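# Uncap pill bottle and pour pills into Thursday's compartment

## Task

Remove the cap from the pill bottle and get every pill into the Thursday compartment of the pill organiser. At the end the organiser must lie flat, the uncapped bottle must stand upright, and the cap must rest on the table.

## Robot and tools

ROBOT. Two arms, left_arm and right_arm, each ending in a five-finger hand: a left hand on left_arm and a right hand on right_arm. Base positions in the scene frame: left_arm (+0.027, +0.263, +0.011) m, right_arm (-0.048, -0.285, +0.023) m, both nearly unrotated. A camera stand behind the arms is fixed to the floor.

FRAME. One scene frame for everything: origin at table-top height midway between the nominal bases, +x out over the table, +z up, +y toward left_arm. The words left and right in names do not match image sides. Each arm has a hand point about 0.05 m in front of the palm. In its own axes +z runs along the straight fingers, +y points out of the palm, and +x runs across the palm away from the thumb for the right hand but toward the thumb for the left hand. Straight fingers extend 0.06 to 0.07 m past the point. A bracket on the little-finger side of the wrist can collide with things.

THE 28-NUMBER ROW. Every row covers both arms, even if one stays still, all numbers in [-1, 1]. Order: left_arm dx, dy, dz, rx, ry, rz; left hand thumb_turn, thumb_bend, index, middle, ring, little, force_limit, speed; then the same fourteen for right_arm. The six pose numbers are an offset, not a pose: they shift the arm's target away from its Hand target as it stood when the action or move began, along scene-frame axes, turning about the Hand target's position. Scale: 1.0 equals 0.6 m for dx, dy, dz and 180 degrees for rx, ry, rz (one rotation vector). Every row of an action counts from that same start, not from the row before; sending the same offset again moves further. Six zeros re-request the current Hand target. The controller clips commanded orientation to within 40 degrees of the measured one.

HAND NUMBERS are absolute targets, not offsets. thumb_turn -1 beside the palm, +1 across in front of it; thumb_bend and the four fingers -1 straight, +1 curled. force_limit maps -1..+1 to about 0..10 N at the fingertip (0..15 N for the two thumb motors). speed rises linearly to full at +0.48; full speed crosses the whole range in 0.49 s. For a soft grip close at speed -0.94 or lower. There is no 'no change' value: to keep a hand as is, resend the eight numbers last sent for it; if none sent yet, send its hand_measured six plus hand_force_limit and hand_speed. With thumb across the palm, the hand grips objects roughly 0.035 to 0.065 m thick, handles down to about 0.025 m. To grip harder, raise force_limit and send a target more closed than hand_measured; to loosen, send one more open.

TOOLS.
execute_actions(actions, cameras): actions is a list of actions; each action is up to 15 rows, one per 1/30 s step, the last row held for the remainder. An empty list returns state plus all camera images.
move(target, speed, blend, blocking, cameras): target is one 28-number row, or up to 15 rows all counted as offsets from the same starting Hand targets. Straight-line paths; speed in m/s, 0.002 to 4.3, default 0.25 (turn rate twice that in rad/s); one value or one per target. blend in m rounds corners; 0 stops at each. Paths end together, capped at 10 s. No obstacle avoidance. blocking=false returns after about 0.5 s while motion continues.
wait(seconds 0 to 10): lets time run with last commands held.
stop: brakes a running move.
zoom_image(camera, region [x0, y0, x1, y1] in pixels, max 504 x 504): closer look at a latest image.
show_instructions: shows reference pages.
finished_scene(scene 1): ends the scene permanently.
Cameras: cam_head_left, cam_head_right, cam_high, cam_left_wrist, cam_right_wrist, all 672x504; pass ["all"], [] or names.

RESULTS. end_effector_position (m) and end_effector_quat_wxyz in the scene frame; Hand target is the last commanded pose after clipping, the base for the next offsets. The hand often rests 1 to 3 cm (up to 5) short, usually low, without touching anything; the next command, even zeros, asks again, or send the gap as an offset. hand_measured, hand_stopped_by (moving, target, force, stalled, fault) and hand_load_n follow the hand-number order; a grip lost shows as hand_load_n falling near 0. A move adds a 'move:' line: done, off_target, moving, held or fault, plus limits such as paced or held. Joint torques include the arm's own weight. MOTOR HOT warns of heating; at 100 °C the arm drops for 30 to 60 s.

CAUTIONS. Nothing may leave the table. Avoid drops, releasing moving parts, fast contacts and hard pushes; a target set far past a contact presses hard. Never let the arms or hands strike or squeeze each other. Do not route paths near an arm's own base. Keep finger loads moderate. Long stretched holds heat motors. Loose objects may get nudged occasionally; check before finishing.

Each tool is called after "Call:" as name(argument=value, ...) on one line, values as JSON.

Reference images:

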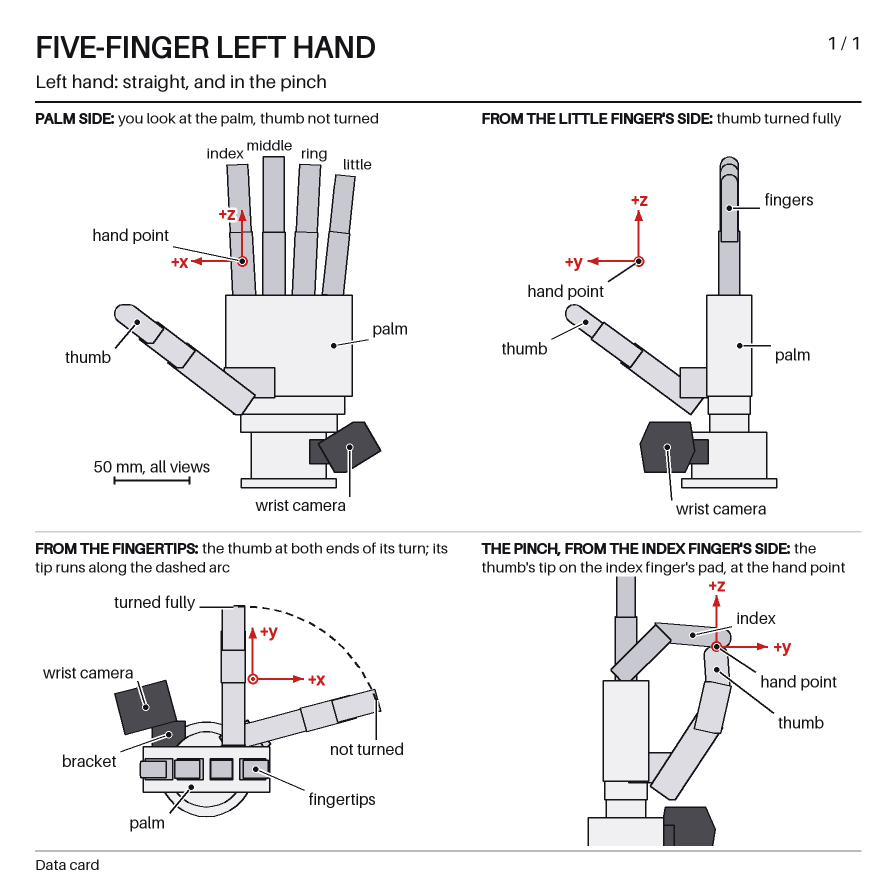

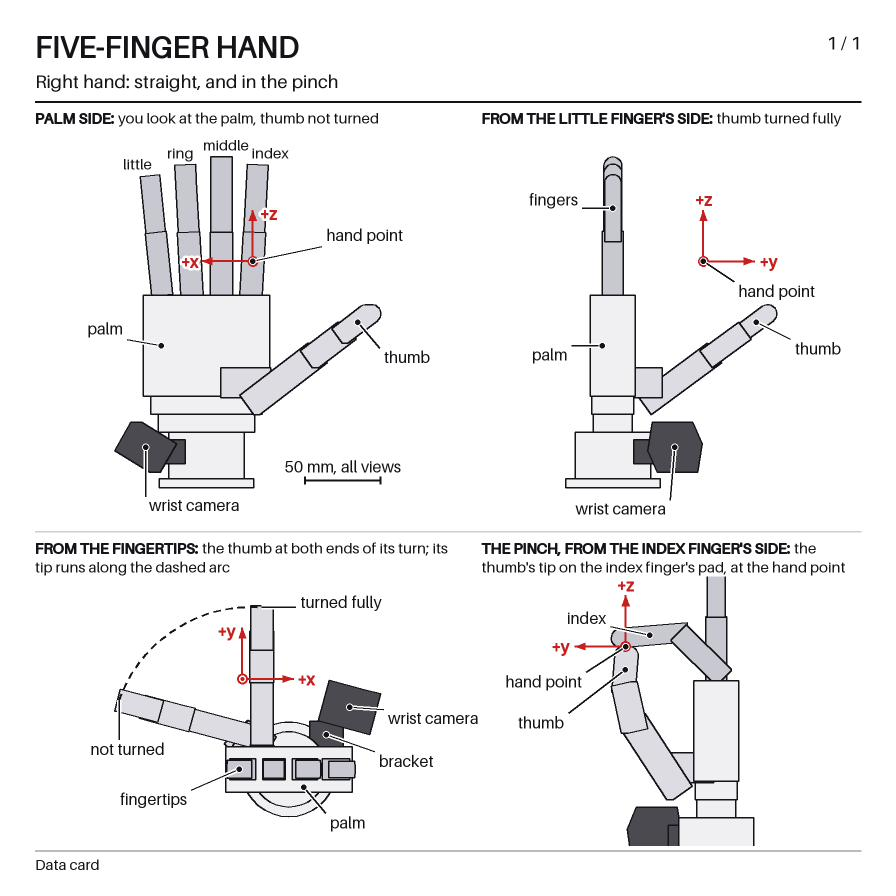

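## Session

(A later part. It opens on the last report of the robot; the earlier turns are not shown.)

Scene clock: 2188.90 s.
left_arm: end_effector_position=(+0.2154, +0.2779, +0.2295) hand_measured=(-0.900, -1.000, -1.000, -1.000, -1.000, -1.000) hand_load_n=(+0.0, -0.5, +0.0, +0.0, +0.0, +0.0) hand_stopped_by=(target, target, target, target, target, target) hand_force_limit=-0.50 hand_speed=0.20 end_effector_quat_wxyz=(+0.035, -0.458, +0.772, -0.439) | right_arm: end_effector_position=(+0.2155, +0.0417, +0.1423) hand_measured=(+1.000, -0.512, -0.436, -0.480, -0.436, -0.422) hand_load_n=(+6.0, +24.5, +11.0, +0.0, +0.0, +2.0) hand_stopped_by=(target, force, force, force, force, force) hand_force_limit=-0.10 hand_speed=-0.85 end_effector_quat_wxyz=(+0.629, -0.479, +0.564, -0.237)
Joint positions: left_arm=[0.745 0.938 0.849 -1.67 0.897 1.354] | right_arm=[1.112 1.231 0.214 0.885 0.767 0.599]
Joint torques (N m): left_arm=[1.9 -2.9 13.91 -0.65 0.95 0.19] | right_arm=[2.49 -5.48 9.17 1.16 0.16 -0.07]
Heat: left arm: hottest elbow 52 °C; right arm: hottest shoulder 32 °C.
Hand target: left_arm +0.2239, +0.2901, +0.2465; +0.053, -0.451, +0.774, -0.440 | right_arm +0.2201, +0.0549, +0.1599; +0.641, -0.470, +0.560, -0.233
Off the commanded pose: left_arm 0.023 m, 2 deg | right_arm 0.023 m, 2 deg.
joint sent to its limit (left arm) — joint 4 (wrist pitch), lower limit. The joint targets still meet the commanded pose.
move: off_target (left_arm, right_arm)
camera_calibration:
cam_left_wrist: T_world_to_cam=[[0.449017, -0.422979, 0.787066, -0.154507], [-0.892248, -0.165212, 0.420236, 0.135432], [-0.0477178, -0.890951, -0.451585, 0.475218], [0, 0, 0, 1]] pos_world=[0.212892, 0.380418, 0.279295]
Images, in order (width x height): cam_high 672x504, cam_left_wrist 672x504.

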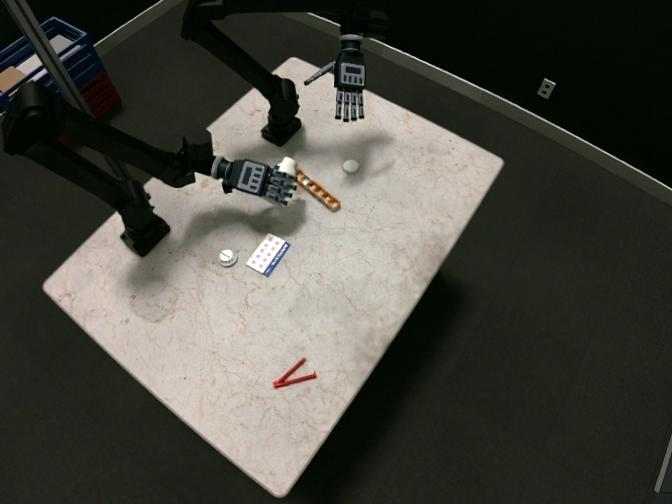

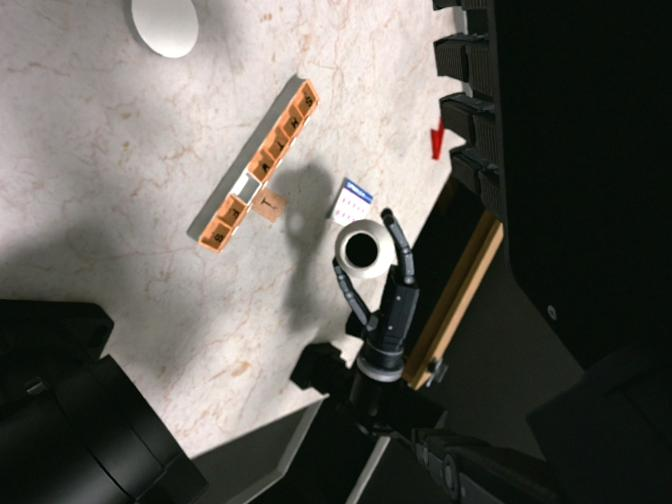

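Call:
move(target=[[0,0,0,0,0,0,-0.9,-1,-1,-1,-1,-1,-0.5,0.2,0.02,0.065,0.013,-0.1562,-0.0568,0.0117,1,-0.503,-0.2,-0.2,-0.3,-0.3,-0.1,-0.85]], speed=0.08, cameras=["cam_left_wrist","cam_high","cam_head_left"])

Scene clock: 2213.37 s.
left_arm: end_effector_position=(+0.2154, +0.2779, +0.2295) hand_measured=(-0.900, -1.000, -1.000, -1.000, -1.000, -1.000) hand_load_n=(-0.5, +0.0, +0.0, +0.0, +0.0, +0.0) hand_stopped_by=(target, target, target, target, target, target) hand_force_limit=-0.50 hand_speed=0.20 end_effector_quat_wxyz=(+0.035, -0.458, +0.772, -0.439) | right_arm: end_effector_position=(+0.2318, +0.0766, +0.1576) hand_measured=(+1.000, -0.512, -0.436, -0.480, -0.436, -0.422) hand_load_n=(+6.0, +24.5, +11.0, +0.0, +0.0, +2.5) hand_stopped_by=(target, force, force, force, force, force) hand_force_limit=-0.10 hand_speed=-0.85 end_effector_quat_wxyz=(-0.553, +0.599, -0.425, +0.393)
Joint positions: left_arm=[0.745 0.938 0.849 -1.67 0.897 1.354] | right_arm=[1.179 1.268 0.394 0.755 0.843 0.088]
Joint torques (N m): left_arm=[1.9 -2.9 13.89 -0.68 0.95 0.19] | right_arm=[3.37 -5.07 10.51 1.1 0.17 -0.03]
Heat: left arm: hottest elbow 52 °C; right arm: hottest elbow 33 °C.
Hand target: left_arm +0.2239, +0.2901, +0.2465; +0.053, -0.451, +0.774, -0.440 | right_arm +0.2320, +0.0939, +0.1676; -0.559, +0.599, -0.420, +0.391
Off the commanded pose: left_arm 0.023 m, 2 deg | right_arm 0.020 m, 1 deg.
joint sent to its limit (left arm) — joint 4 (wrist pitch), lower limit. The joint targets still meet the commanded pose.
move: off_target (left_arm, right_arm)
camera_calibration:
cam_left_wrist: T_world_to_cam=[[0.449017, -0.422979, 0.787066, -0.154507], [-0.892248, -0.165212, 0.420236, 0.135432], [-0.0477178, -0.890951, -0.451585, 0.475218], [0, 0, 0, 1]] pos_world=[0.212892, 0.380418, 0.279295]
Images, in order (width x height): cam_head_left 672x504, cam_high 672x504, cam_left_wrist 672x504.

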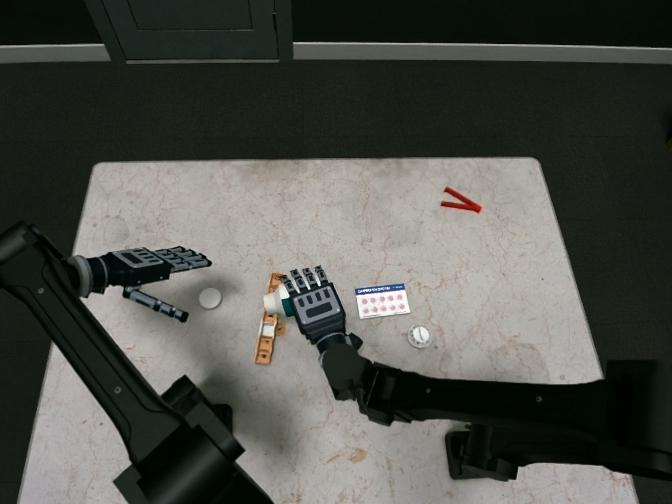

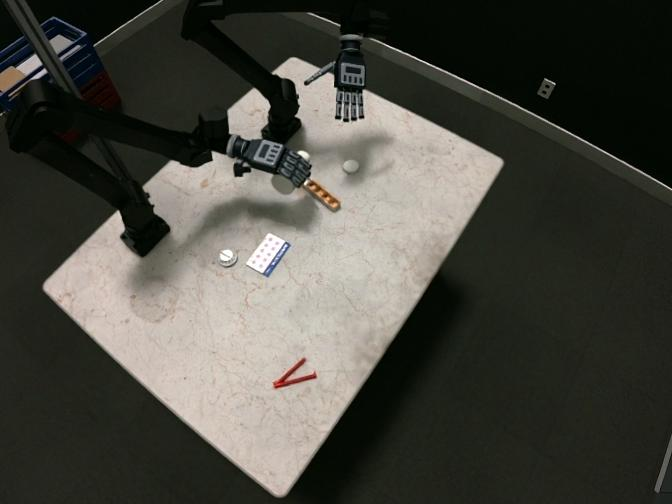

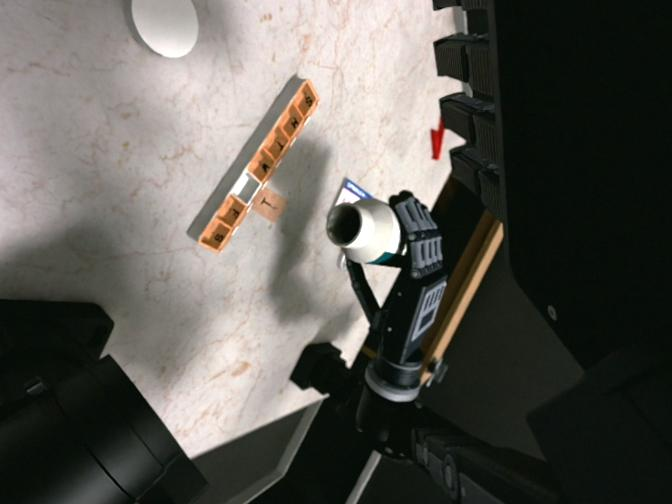

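Call:
move(target=[[0,0,0,0,0,0,-0.9,-1,-1,-1,-1,-1,-0.5,0.2,-0.0067,0.01,-0.09,-0.0625,-0.0227,0.0047,1,-0.503,-0.2,-0.2,-0.3,-0.3,-0.1,-0.85]], speed=0.08, cameras=["cam_left_wrist","cam_high"])

Call:
zoom_image(camera="cam_left_wrist", region=[180, 100, 440, 295])

Call:
zoom_image(camera="cam_high", region=[220, 110, 380, 230])

Scene clock: 2237.07 s.
left_arm: end_effector_position=(+0.2154, +0.2779, +0.2295) hand_measured=(-0.900, -1.000, -1.000, -1.000, -1.000, -1.000) hand_load_n=(-0.5, +0.0, +0.0, +0.0, +0.0, +0.0) hand_stopped_by=(target, target, target, target, target, target) hand_force_limit=-0.50 hand_speed=0.20 end_effector_quat_wxyz=(+0.035, -0.458, +0.772, -0.439) | right_arm: end_effector_position=(+0.2282, +0.0818, +0.1040) hand_measured=(+1.000, -0.512, -0.436, -0.480, -0.436, -0.422) hand_load_n=(+6.0, +24.5, +11.0, +0.0, +0.0, +2.0) hand_stopped_by=(target, force, force, force, force, force) hand_force_limit=-0.10 hand_speed=-0.85 end_effector_quat_wxyz=(-0.500, +0.647, -0.358, +0.450)
Joint positions: left_arm=[0.745 0.938 0.849 -1.67 0.897 1.354] | right_arm=[1.224 1.484 0.398 0.936 0.888 -0.112]
Joint torques (N m): left_arm=[1.85 -2.96 13.94 -0.69 0.95 0.18] | right_arm=[3.37 -6.71 8.24 2.32 0.2 -0.08]
Motor temperatures (°C): left_arm=[28 29 53 27 33 30] | right_arm=[28 32 35 32 31 28]
Heat: left arm: hottest elbow 53 °C; right arm: hottest elbow 35 °C.
Hand target: left_arm +0.2239, +0.2901, +0.2465; +0.053, -0.451, +0.774, -0.440 | right_arm +0.2281, +0.1000, +0.1138; -0.515, +0.639, -0.355, +0.447
Off the commanded pose: left_arm 0.023 m, 2 deg | right_arm 0.021 m, 2 deg.
joint sent to its limit (left arm) — joint 4 (wrist pitch), lower limit. The joint targets still meet the commanded pose.
move: off_target (left_arm, right_arm)
camera_calibration:
cam_left_wrist: T_world_to_cam=[[0.449017, -0.422979, 0.787066, -0.154507], [-0.892248, -0.165212, 0.420236, 0.135432], [-0.0477178, -0.890951, -0.451585, 0.475218], [0, 0, 0, 1]] pos_world=[0.212892, 0.380418, 0.279295]
Images, in order (width x height): cam_high 672x504, cam_left_wrist 672x504.

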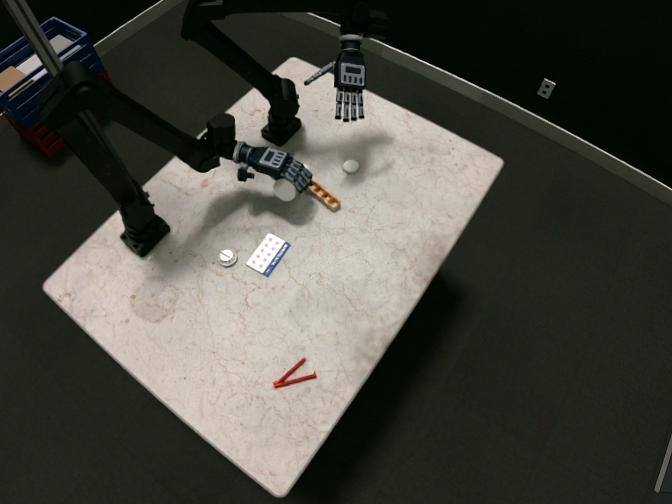

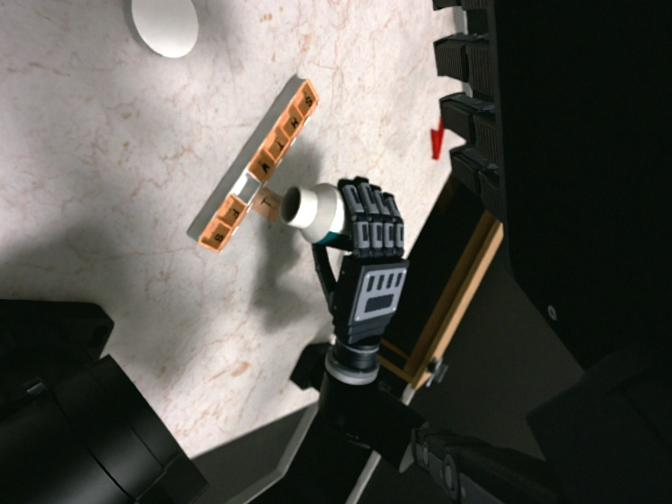

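Scaled by 1.938 from the camera's 672x504 image, which has a finer 960x720 frame.

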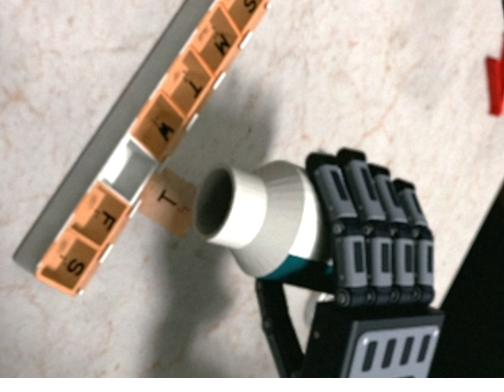

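Scaled by 3.150 from the camera's 672x504 image, which has a finer 960x720 frame.

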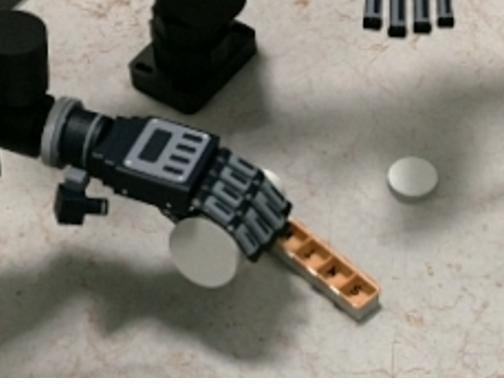

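Call:
move(target=[[0,0,0,0,0,0,-0.9,-1,-1,-1,-1,-1,-0.5,0.2,-0.01,0.005,-0.017,-0.052,-0.019,0.004,1,-0.503,-0.2,-0.2,-0.3,-0.3,-0.1,-0.85]], speed=0.05, cameras=["cam_left_wrist"])

Call:
zoom_image(camera="cam_left_wrist", region=[200, 140, 380, 275])

Scene clock: 2254.60 s.
left_arm: end_effector_position=(+0.2154, +0.2779, +0.2295) hand_measured=(-0.900, -1.000, -1.000, -1.000, -1.000, -1.000) hand_load_n=(+0.0, +0.0, +0.0, +0.0, +0.0, +0.0) hand_stopped_by=(target, target, target, target, target, target) hand_force_limit=-0.50 hand_speed=0.20 end_effector_quat_wxyz=(+0.035, -0.458, +0.772, -0.439) | right_arm: end_effector_position=(+0.2230, +0.0851, +0.0954) hand_measured=(+1.000, -0.512, -0.436, -0.480, -0.436, -0.422) hand_load_n=(+6.0, +24.5, +11.0, +0.0, +0.0, +2.5) hand_stopped_by=(target, force, force, force, force, force) hand_force_limit=-0.10 hand_speed=-0.85 end_effector_quat_wxyz=(-0.460, +0.675, -0.299, +0.492)
Joint positions: left_arm=[0.745 0.938 0.849 -1.67 0.897 1.354] | right_arm=[1.265 1.535 0.423 0.958 0.928 -0.279]
Joint torques (N m): left_arm=[1.85 -2.96 13.91 -0.68 0.95 0.19] | right_arm=[3.43 -7.36 7.9 2.33 0.22 -0.05]
Heat: left arm: hottest elbow 53 °C; right arm: hottest elbow 35 °C.
Hand target: left_arm +0.2239, +0.2901, +0.2465; +0.053, -0.451, +0.774, -0.440 | right_arm +0.2220, +0.1030, +0.1036; -0.474, +0.668, -0.298, +0.490
Off the commanded pose: left_arm 0.023 m, 2 deg | right_arm 0.020 m, 2 deg.
joint sent to its limit (left arm) — joint 4 (wrist pitch), lower limit. The joint targets still meet the commanded pose.
move: off_target (left_arm, right_arm)
camera_calibration:
cam_left_wrist: T_world_to_cam=[[0.449017, -0.422979, 0.787066, -0.154507], [-0.892248, -0.165212, 0.420236, 0.135432], [-0.0477178, -0.890951, -0.451585, 0.475218], [0, 0, 0, 1]] pos_world=[0.212892, 0.380418, 0.279295]
Images, in order (width x height): cam_left_wrist 672x504.

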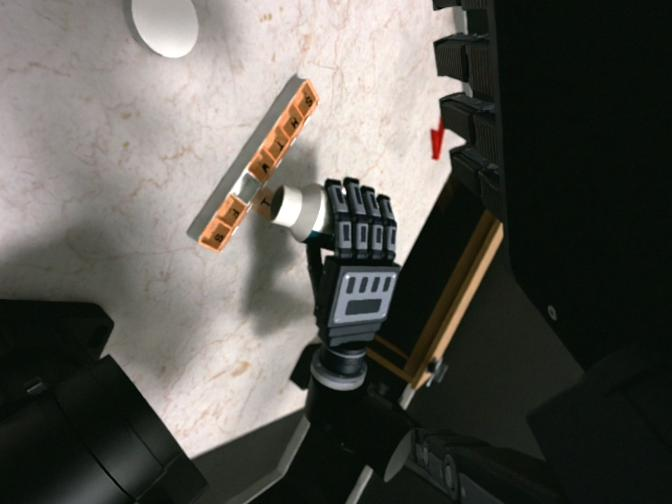

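Scaled by 2.800 from the camera's 672x504 image, which has a finer 960x720 frame.

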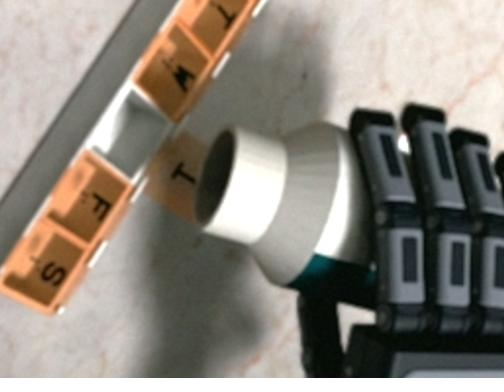

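Call:
move(target=[[0,0,0,0,0,0,-0.9,-1,-1,-1,-1,-1,-0.5,0.2,-0.001,0.0087,-0.008,-0.0522,-0.0182,0.005,1,-0.503,-0.2,-0.2,-0.3,-0.3,-0.1,-0.85]], speed=0.05, cameras=["cam_left_wrist"])

Call:
zoom_image(camera="cam_left_wrist", region=[200, 140, 380, 275])

Scene clock: 2269.93 s.
left_arm: end_effector_position=(+0.2154, +0.2779, +0.2295) hand_measured=(-0.900, -1.000, -1.000, -1.000, -1.000, -1.000) hand_load_n=(+0.0, +0.0, +0.0, +0.0, +0.0, +0.0) hand_stopped_by=(target, target, target, target, target, target) hand_force_limit=-0.50 hand_speed=0.20 end_effector_quat_wxyz=(+0.035, -0.458, +0.772, -0.439) | right_arm: end_effector_position=(+0.2230, +0.0907, +0.0920) hand_measured=(+1.000, -0.512, -0.436, -0.480, -0.436, -0.422) hand_load_n=(+5.5, +24.5, +11.0, +0.0, +0.0, +2.5) hand_stopped_by=(target, force, force, force, force, force) hand_force_limit=-0.10 hand_speed=-0.85 end_effector_quat_wxyz=(-0.417, +0.699, -0.240, +0.529)
Joint positions: left_arm=[0.745 0.938 0.849 -1.67 0.897 1.354] | right_arm=[1.29 1.576 0.46 0.958 0.949 -0.444]
Joint torques (N m): left_arm=[1.9 -2.9 13.93 -0.68 0.95 0.19] | right_arm=[3.43 -7.94 7.82 2.13 0.22 -0.11]
Heat: left arm: hottest elbow 53 °C; right arm: hottest elbow 35 °C.
Hand target: left_arm +0.2239, +0.2901, +0.2465; +0.053, -0.451, +0.774, -0.440 | right_arm +0.2214, +0.1081, +0.0986; -0.430, +0.693, -0.237, +0.528
Off the commanded pose: left_arm 0.023 m, 2 deg | right_arm 0.019 m, 2 deg.
joint sent to its limit (left arm) — joint 4 (wrist pitch), lower limit. The joint targets still meet the commanded pose.
move: off_target (left_arm, right_arm)
camera_calibration:
cam_left_wrist: T_world_to_cam=[[0.449017, -0.422979, 0.787066, -0.154507], [-0.892248, -0.165212, 0.420236, 0.135432], [-0.0477178, -0.890951, -0.451585, 0.475218], [0, 0, 0, 1]] pos_world=[0.212892, 0.380418, 0.279295]
Images, in order (width x height): cam_left_wrist 672x504.

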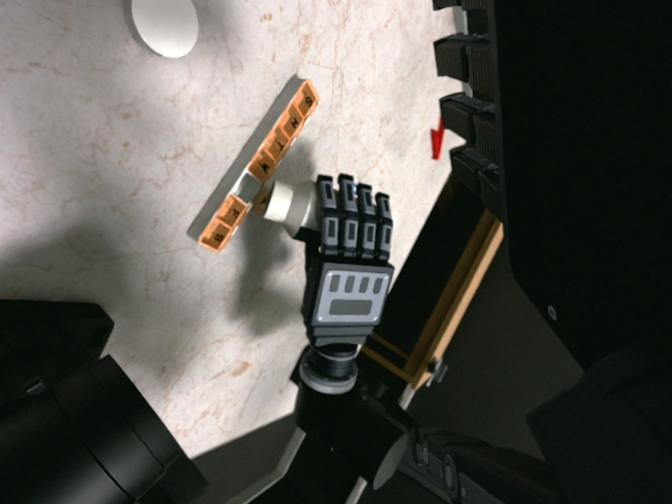

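Scaled by 2.800 from the camera's 672x504 image, which has a finer 960x720 frame.

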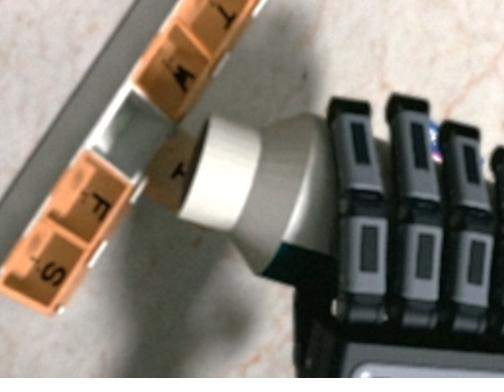

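Call:
move(target=[[0,0,0,0,0,0,-0.9,-1,-1,-1,-1,-1,-0.5,0.2,-0.004,0.0128,0,-0.0522,-0.0182,0.005,1,-0.503,-0.2,-0.2,-0.3,-0.3,-0.1,-0.85]], speed=0.05, cameras=["cam_left_wrist"])

Call:
zoom_image(camera="cam_left_wrist", region=[200, 140, 380, 275])

Scene clock: 2285.23 s.
left_arm: end_effector_position=(+0.2154, +0.2779, +0.2295) hand_measured=(-0.900, -1.000, -1.000, -1.000, -1.000, -1.000) hand_load_n=(-0.5, +0.0, +0.0, +0.0, +0.0, +0.0) hand_stopped_by=(target, target, target, target, target, target) hand_force_limit=-0.50 hand_speed=0.20 end_effector_quat_wxyz=(+0.035, -0.458, +0.772, -0.439) | right_arm: end_effector_position=(+0.2218, +0.1005, +0.0963) hand_measured=(+1.000, -0.512, -0.436, -0.480, -0.436, -0.422) hand_load_n=(+6.0, +24.5, +11.0, +0.0, +0.0, +2.0) hand_stopped_by=(target, force, force, force, force, force) hand_force_limit=-0.10 hand_speed=-0.85 end_effector_quat_wxyz=(-0.378, +0.712, -0.182, +0.562)
Joint positions: left_arm=[0.745 0.938 0.849 -1.67 0.897 1.354] | right_arm=[1.319 1.608 0.505 0.958 0.975 -0.608]
Joint torques (N m): left_arm=[1.85 -2.96 13.93 -0.68 0.95 0.19] | right_arm=[3.37 -8.59 7.91 1.28 0.21 -0.13]
Heat: left arm: hottest elbow 53 °C; right arm: hottest elbow 35 °C.
Hand target: left_arm +0.2239, +0.2901, +0.2465; +0.053, -0.451, +0.774, -0.440 | right_arm +0.2191, +0.1159, +0.0988; -0.383, +0.712, -0.176, +0.562
Off the commanded pose: left_arm 0.023 m, 2 deg | right_arm 0.016 m, 1 deg.
joint sent to its limit (left arm) — joint 4 (wrist pitch), lower limit. The joint targets still meet the commanded pose.
move: off_target (left_arm, right_arm)
camera_calibration:
cam_left_wrist: T_world_to_cam=[[0.449017, -0.422979, 0.787066, -0.154507], [-0.892248, -0.165212, 0.420236, 0.135432], [-0.0477178, -0.890951, -0.451585, 0.475218], [0, 0, 0, 1]] pos_world=[0.212892, 0.380418, 0.279295]
Images, in order (width x height): cam_left_wrist 672x504.

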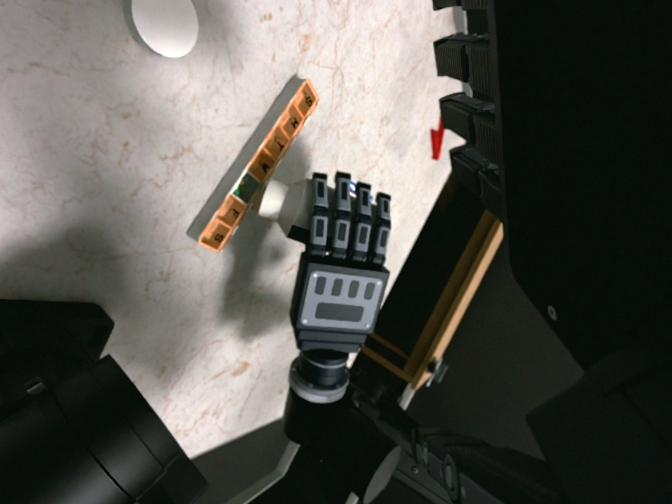

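Scaled by 2.800 from the camera's 672x504 image, which has a finer 960x720 frame.

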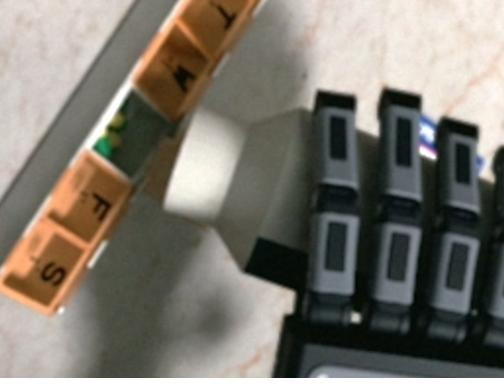

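Call:
zoom_image(camera="cam_left_wrist", region=[215, 155, 295, 215])

Scaled by 6.300 from the camera's 672x504 image, which has a finer 960x720 frame.

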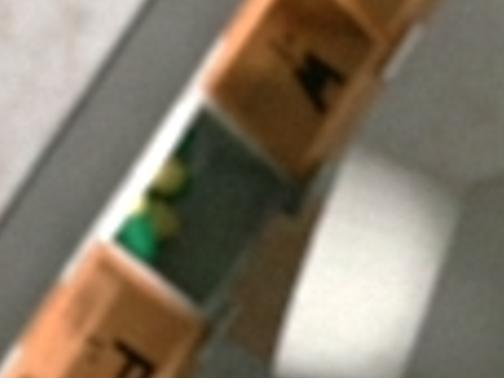

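Call:
move(target=[[0,0,0,0,0,0,-0.9,-1,-1,-1,-1,-1,-0.5,0.2,0,0.0005,-0.006,-0.0313,-0.011,0.003,1,-0.503,-0.2,-0.2,-0.3,-0.3,-0.1,-0.85]], speed=0.04, cameras=["cam_left_wrist"])

Call:
zoom_image(camera="cam_left_wrist", region=[215, 155, 295, 215])

Scene clock: 2295.43 s.
left_arm: end_effector_position=(+0.2154, +0.2779, +0.2295) hand_measured=(-0.900, -1.000, -1.000, -1.000, -1.000, -1.000) hand_load_n=(+0.0, +0.0, +0.0, +0.0, +0.0, +0.0) hand_stopped_by=(target, target, target, target, target, target) hand_force_limit=-0.50 hand_speed=0.20 end_effector_quat_wxyz=(+0.035, -0.458, +0.772, -0.439) | right_arm: end_effector_position=(+0.2219, +0.1004, +0.0921) hand_measured=(+1.000, -0.512, -0.436, -0.480, -0.436, -0.422) hand_load_n=(+6.0, +24.5, +11.0, +0.0, +0.0, +2.0) hand_stopped_by=(target, force, force, force, force, force) hand_force_limit=-0.10 hand_speed=-0.85 end_effector_quat_wxyz=(-0.346, +0.723, -0.143, +0.580)
Joint positions: left_arm=[0.745 0.938 0.849 -1.67 0.897 1.354] | right_arm=[1.329 1.635 0.519 0.958 0.983 -0.707]
Joint torques (N m): left_arm=[1.96 -2.9 13.93 -0.69 0.94 0.19] | right_arm=[3.37 -8.88 7.75 1.57 0.23 -0.13]
Heat: left arm: hottest elbow 53 °C; right arm: hottest elbow 34 °C.
Hand target: left_arm +0.2239, +0.2901, +0.2465; +0.053, -0.451, +0.774, -0.440 | right_arm +0.2191, +0.1162, +0.0952; -0.353, +0.721, -0.138, +0.580
Off the commanded pose: left_arm 0.023 m, 2 deg | right_arm 0.016 m, 1 deg.
joint sent to its limit (left arm) — joint 4 (wrist pitch), lower limit. The joint targets still meet the commanded pose.
move: off_target (left_arm, right_arm)
camera_calibration:
cam_left_wrist: T_world_to_cam=[[0.449017, -0.422979, 0.787066, -0.154507], [-0.892248, -0.165212, 0.420236, 0.135432], [-0.0477178, -0.890951, -0.451585, 0.475218], [0, 0, 0, 1]] pos_world=[0.212892, 0.380418, 0.279295]
Images, in order (width x height): cam_left_wrist 672x504.

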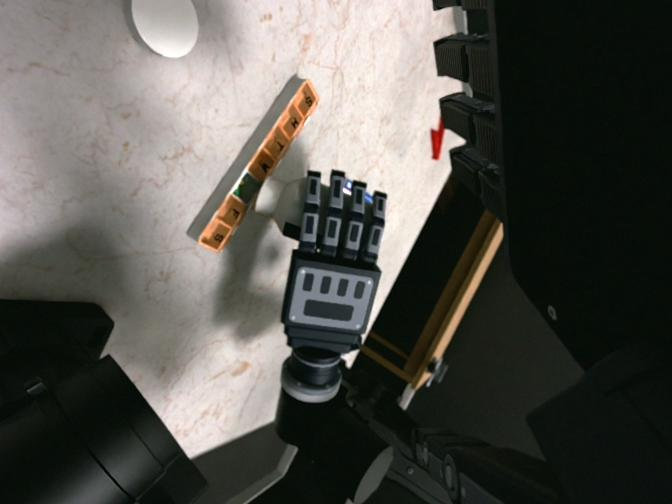

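Scaled by 6.300 from the camera's 672x504 image, which has a finer 960x720 frame.

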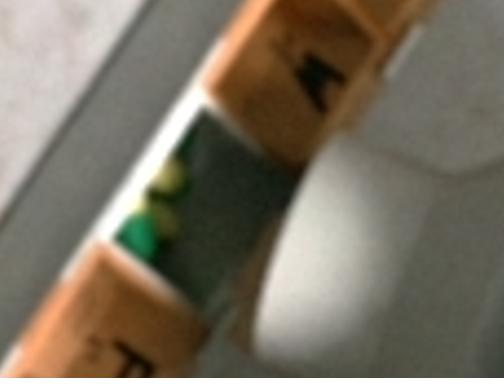

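Call:
move(target=[[0,0,0,0,0,0,-0.9,-1,-1,-1,-1,-1,-0.5,0.2,0.001,0.007,0.006,-0.0313,-0.011,0.003,1,-0.503,-0.2,-0.2,-0.3,-0.3,-0.1,-0.85]], speed=0.04, cameras=["cam_left_wrist"])

Call:
zoom_image(camera="cam_left_wrist", region=[215, 155, 295, 215])

Scene clock: 2303.03 s.
left_arm: end_effector_position=(+0.2154, +0.2779, +0.2295) hand_measured=(-0.900, -1.000, -1.000, -1.000, -1.000, -1.000) hand_load_n=(+0.0, +0.0, +0.0, +0.0, +0.0, +0.0) hand_stopped_by=(target, target, target, target, target, target) hand_force_limit=-0.50 hand_speed=0.20 end_effector_quat_wxyz=(+0.035, -0.458, +0.772, -0.439) | right_arm: end_effector_position=(+0.2229, +0.1056, +0.0976) hand_measured=(+1.000, -0.512, -0.436, -0.480, -0.436, -0.422) hand_load_n=(+6.0, +24.5, +11.0, +0.0, +0.0, +2.0) hand_stopped_by=(target, force, force, force, force, force) hand_force_limit=-0.10 hand_speed=-0.85 end_effector_quat_wxyz=(-0.320, +0.727, -0.108, +0.597)
Joint positions: left_arm=[0.745 0.938 0.849 -1.67 0.897 1.354] | right_arm=[1.339 1.647 0.545 0.953 0.992 -0.807]
Joint torques (N m): left_arm=[1.96 -2.9 13.89 -0.68 0.95 0.19] | right_arm=[3.43 -9.17 7.91 0.99 0.21 -0.16]
Heat: left arm: hottest elbow 53 °C; right arm: hottest elbow 35 °C.
Hand target: left_arm +0.2239, +0.2901, +0.2465; +0.053, -0.451, +0.774, -0.440 | right_arm +0.2196, +0.1205, +0.0987; -0.322, +0.728, -0.100, +0.597
Off the commanded pose: left_arm 0.023 m, 2 deg | right_arm 0.015 m, 1 deg.
joint sent to its limit (left arm) — joint 4 (wrist pitch), lower limit. The joint targets still meet the commanded pose.
move: off_target (left_arm, right_arm)
camera_calibration:
cam_left_wrist: T_world_to_cam=[[0.449017, -0.422979, 0.787066, -0.154507], [-0.892248, -0.165212, 0.420236, 0.135432], [-0.0477178, -0.890951, -0.451585, 0.475218], [0, 0, 0, 1]] pos_world=[0.212892, 0.380418, 0.279295]
Images, in order (width x height): cam_left_wrist 672x504.

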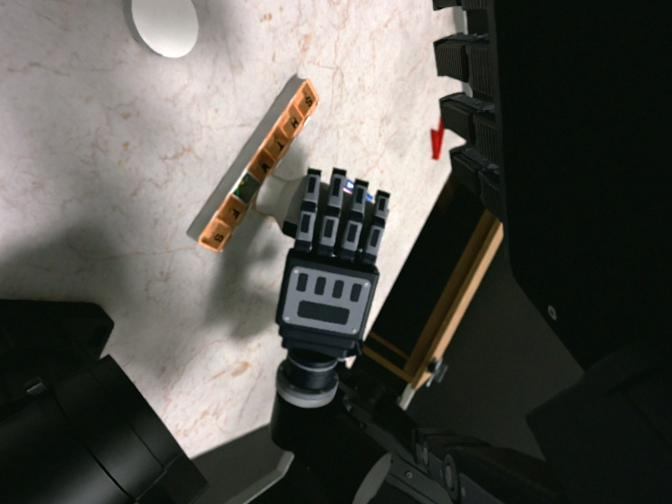

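Scaled by 6.300 from the camera's 672x504 image, which has a finer 960x720 frame.

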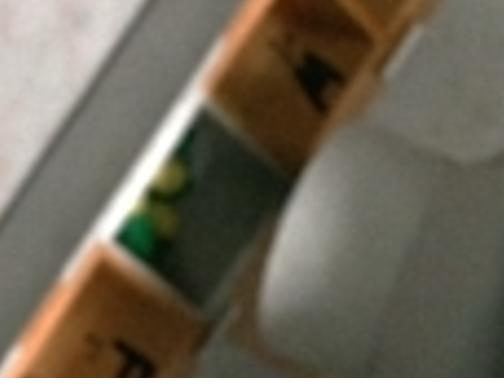

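Call:
move(target=[[0,0,0,0,0,0,-0.9,-1,-1,-1,-1,-1,-0.5,0.2,-0.004,0.0125,0.001,-0.0522,-0.0182,0.005,1,-0.503,-0.2,-0.2,-0.3,-0.3,-0.1,-0.85]], speed=0.05, cameras=["cam_left_wrist"])

Call:
zoom_image(camera="cam_left_wrist", region=[215, 155, 295, 215])

Scene clock: 2314.57 s.
left_arm: end_effector_position=(+0.2154, +0.2779, +0.2295) hand_measured=(-0.900, -1.000, -1.000, -1.000, -1.000, -1.000) hand_load_n=(+0.0, +0.0, +0.0, -0.5, +0.0, +0.0) hand_stopped_by=(target, target, target, target, target, target) hand_force_limit=-0.50 hand_speed=0.20 end_effector_quat_wxyz=(+0.035, -0.458, +0.772, -0.439) | right_arm: end_effector_position=(+0.2210, +0.1131, +0.0985) hand_measured=(+1.000, -0.512, -0.436, -0.480, -0.436, -0.422) hand_load_n=(+6.0, +24.5, +11.0, +0.0, +0.0, +2.5) hand_stopped_by=(target, force, force, force, force, force) hand_force_limit=-0.10 hand_speed=-0.85 end_effector_quat_wxyz=(-0.267, +0.735, -0.044, +0.621)
Joint positions: left_arm=[0.745 0.938 0.849 -1.67 0.897 1.354] | right_arm=[1.363 1.685 0.587 0.937 1.014 -0.968]
Joint torques (N m): left_arm=[1.85 -2.9 13.94 -0.69 0.95 0.19] | right_arm=[3.37 -9.88 7.92 0.99 0.23 -0.1]
Heat: left arm: hottest elbow 53 °C; right arm: hottest elbow 35 °C.
Hand target: left_arm +0.2239, +0.2901, +0.2465; +0.053, -0.451, +0.774, -0.440 | right_arm +0.2173, +0.1279, +0.0993; -0.269, +0.735, -0.035, +0.621
Off the commanded pose: left_arm 0.023 m, 2 deg | right_arm 0.015 m, 1 deg.
joint sent to its limit (left arm) — joint 4 (wrist pitch), lower limit. The joint targets still meet the commanded pose.
move: off_target (left_arm, right_arm)
camera_calibration:
cam_left_wrist: T_world_to_cam=[[0.449017, -0.422979, 0.787066, -0.154507], [-0.892248, -0.165212, 0.420236, 0.135432], [-0.0477178, -0.890951, -0.451585, 0.475218], [0, 0, 0, 1]] pos_world=[0.212892, 0.380418, 0.279295]
Images, in order (width x height): cam_left_wrist 672x504.

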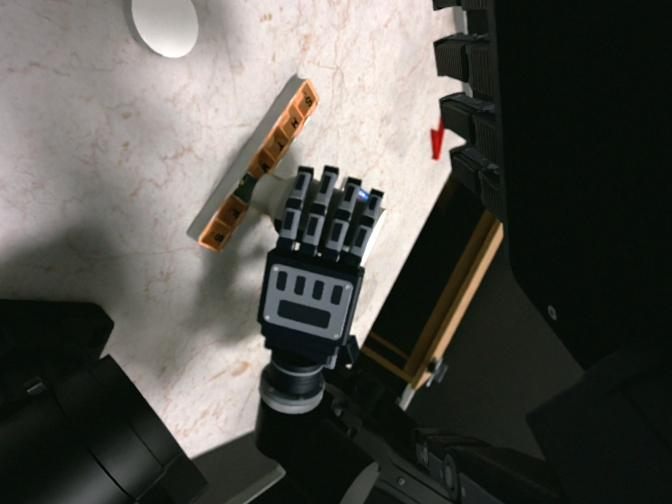

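Scaled by 6.300 from the camera's 672x504 image, which has a finer 960x720 frame.

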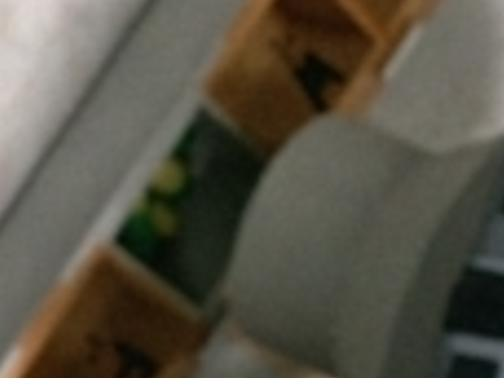

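Call:
move(target=[[0,0,0,0,0,0,-0.9,-1,-1,-1,-1,-1,-0.5,0.2,-0.004,0.0125,0.004,-0.0522,-0.0182,0.005,1,-0.503,-0.2,-0.2,-0.3,-0.3,-0.1,-0.85]], speed=0.05, cameras=["cam_left_wrist","cam_high"])

Call:
zoom_image(camera="cam_left_wrist", region=[215, 155, 295, 215])

Call:
zoom_image(camera="cam_high", region=[260, 140, 360, 215])

Scene clock: 2321.33 s.
left_arm: end_effector_position=(+0.2154, +0.2779, +0.2295) hand_measured=(-0.900, -1.000, -1.000, -1.000, -1.000, -1.000) hand_load_n=(-0.5, +0.0, +0.0, +0.0, +0.0, +0.0) hand_stopped_by=(target, target, target, target, target, target) hand_force_limit=-0.50 hand_speed=0.20 end_effector_quat_wxyz=(+0.035, -0.458, +0.772, -0.439) | right_arm: end_effector_position=(+0.2190, +0.1206, +0.1014) hand_measured=(+1.000, -0.512, -0.436, -0.480, -0.436, -0.422) hand_load_n=(+6.0, +24.5, +11.5, +0.0, +0.0, +2.5) hand_stopped_by=(target, force, force, force, force, force) hand_force_limit=-0.10 hand_speed=-0.85 end_effector_quat_wxyz=(-0.212, +0.738, +0.021, +0.641)
Joint positions: left_arm=[0.745 0.938 0.849 -1.67 0.897 1.354] | right_arm=[1.385 1.72 0.626 0.918 1.033 -1.128]
Joint torques (N m): left_arm=[1.9 -2.84 13.91 -0.68 0.95 0.18] | right_arm=[3.37 -10.4 7.95 0.98 0.24 -0.05]
Heat: left arm: hottest elbow 53 °C; right arm: hottest elbow 35 °C.
Hand target: left_arm +0.2239, +0.2901, +0.2465; +0.053, -0.451, +0.774, -0.440 | right_arm +0.2149, +0.1354, +0.1018; -0.214, +0.737, +0.029, +0.640
Off the commanded pose: left_arm 0.023 m, 2 deg | right_arm 0.015 m, 1 deg.
joint sent to its limit (left arm) — joint 4 (wrist pitch), lower limit. The joint targets still meet the commanded pose.
move: off_target (left_arm, right_arm)
camera_calibration:
cam_left_wrist: T_world_to_cam=[[0.449017, -0.422979, 0.787066, -0.154507], [-0.892248, -0.165212, 0.420236, 0.135432], [-0.0477178, -0.890951, -0.451585, 0.475218], [0, 0, 0, 1]] pos_world=[0.212892, 0.380418, 0.279295]
Images, in order (width x height): cam_high 672x504, cam_left_wrist 672x504.

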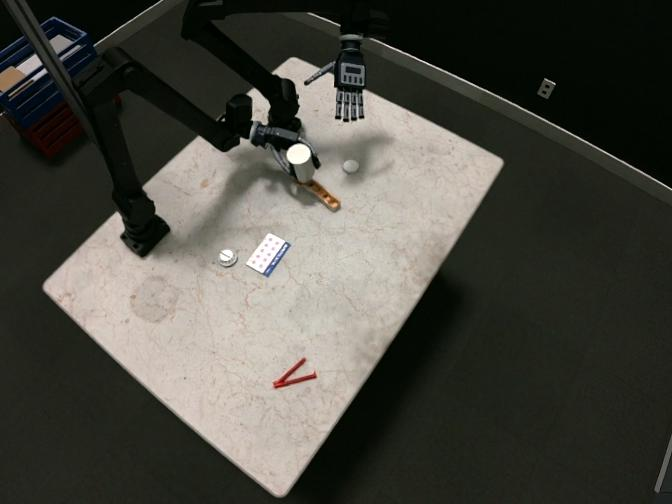

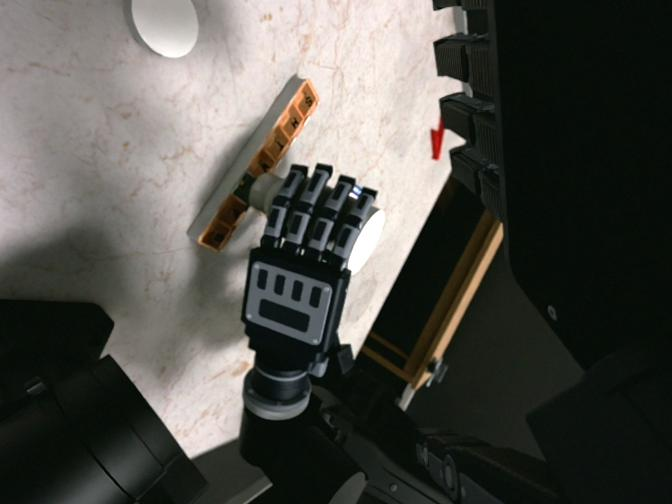

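Scaled by 6.300 from the camera's 672x504 image, which has a finer 960x720 frame.

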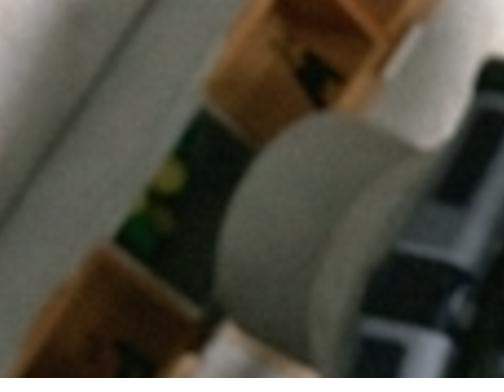

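Scaled by 5.040 from the camera's 672x504 image, which has a finer 960x720 frame.

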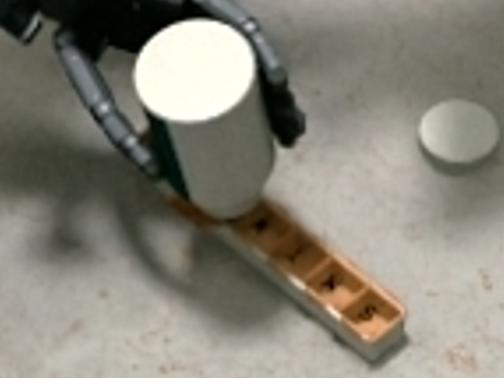

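Call:
move(target=[[0,0,0,0,0,0,-0.9,-1,-1,-1,-1,-1,-0.5,0.2,0,-0.025,0.105,0.233,0.088,-0.022,1,-0.503,-0.2,-0.2,-0.3,-0.3,-0.1,-0.85],[0,0,0,0,0,0,-0.9,-1,-1,-1,-1,-1,-0.5,0.2,-0.016,-0.108,0.105,0.543,0.206,-0.051,1,-0.503,-0.2,-0.2,-0.3,-0.3,-0.1,-0.85],[0,0,0,0,0,0,-0.9,-1,-1,-1,-1,-1,-0.5,0.2,-0.033,-0.175,0.09,0.851,0.322,-0.08,1,-0.503,-0.2,-0.2,-0.3,-0.3,-0.1,-0.85]], speed=0.18, blend=0.03, cameras=["cam_left_wrist","cam_high","cam_head_right"])

Call:
zoom_image(camera="cam_left_wrist", region=[205, 145, 295, 215])

Call:
zoom_image(camera="cam_high", region=[250, 120, 370, 210])

Scene clock: 2373.07 s.
left_arm: end_effector_position=(+0.2154, +0.2779, +0.2295) hand_measured=(-0.900, -1.000, -1.000, -1.000, -1.000, -1.000) hand_load_n=(+0.0, +0.0, +0.0, +0.0, +0.0, +0.0) hand_stopped_by=(target, target, target, target, target, target) hand_force_limit=-0.50 hand_speed=0.20 end_effector_quat_wxyz=(+0.035, -0.458, +0.772, -0.439) | right_arm: end_effector_position=(+0.1972, +0.0313, +0.1563) hand_measured=(+1.000, -0.512, -0.436, -0.480, -0.436, -0.422) hand_load_n=(+5.5, +24.5, +11.0, +0.0, +0.0, +2.5) hand_stopped_by=(target, force, force, force, force, force) hand_force_limit=-0.10 hand_speed=-0.85 end_effector_quat_wxyz=(+0.664, -0.132, +0.726, +0.120)
Joint positions: left_arm=[0.745 0.938 0.849 -1.67 0.897 1.354] | right_arm=[1.163 1.569 0.117 1.321 0.803 1.664]
Joint torques (N m): left_arm=[1.96 -2.9 13.94 -0.69 0.95 0.18] | right_arm=[2.55 -4.54 1.94 2.55 0.17 0.15]
Heat: left arm: hottest elbow 53 °C; right arm: hottest elbow 34 °C.
Hand target: left_arm +0.2239, +0.2901, +0.2465; +0.053, -0.451, +0.774, -0.440 | right_arm +0.1951, +0.0304, +0.1558; +0.664, -0.129, +0.726, +0.125
Off the commanded pose: left_arm 0.023 m, 2 deg | right_arm 0.002 m, 1 deg.
joint sent to its limit (left arm) — joint 4 (wrist pitch), lower limit. The joint targets still meet the commanded pose.
move: off_target (left_arm)
camera_calibration:
cam_left_wrist: T_world_to_cam=[[0.449017, -0.422979, 0.787066, -0.154507], [-0.892248, -0.165212, 0.420236, 0.135432], [-0.0477178, -0.890951, -0.451585, 0.475218], [0, 0, 0, 1]] pos_world=[0.212892, 0.380418, 0.279295]
Images, in order (width x height): cam_head_right 672x504, cam_high 672x504, cam_left_wrist 672x504.

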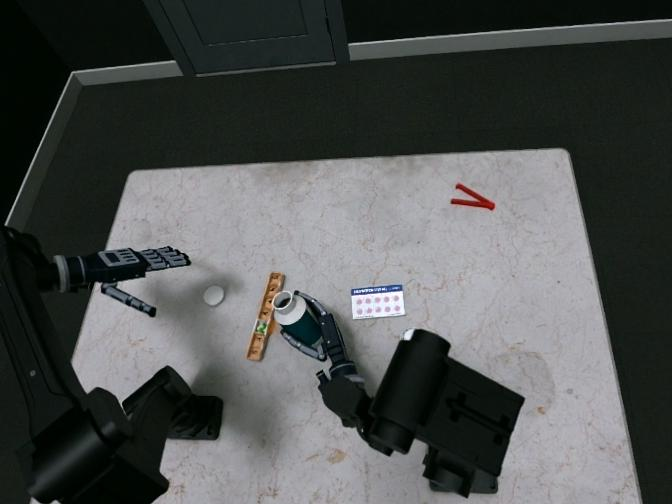

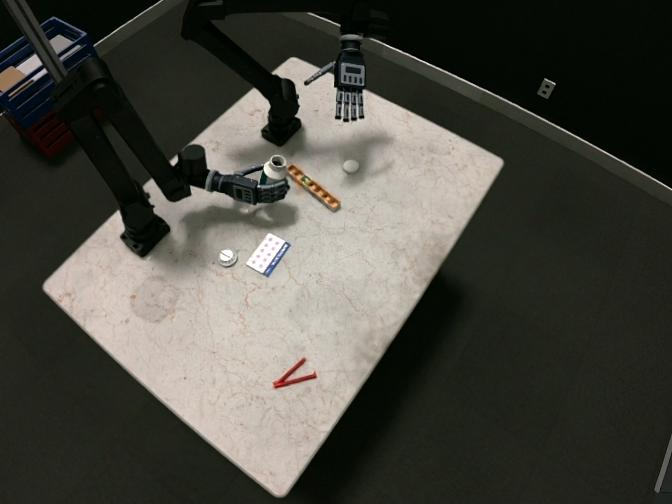

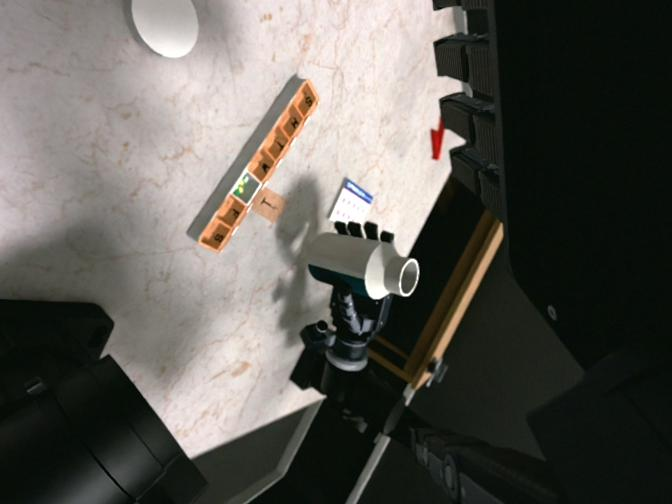

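Scaled by 5.600 from the camera's 672x504 image, which has a finer 960x720 frame.

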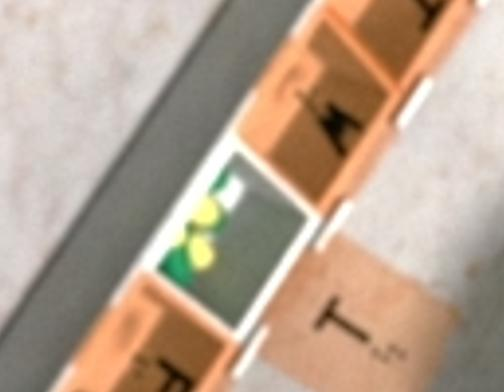

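Scaled by 4.200 from the camera's 672x504 image, which has a finer 960x720 frame.

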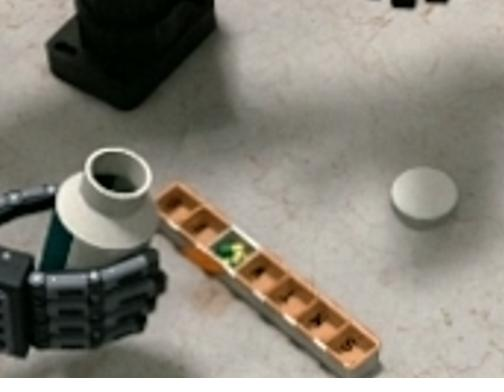

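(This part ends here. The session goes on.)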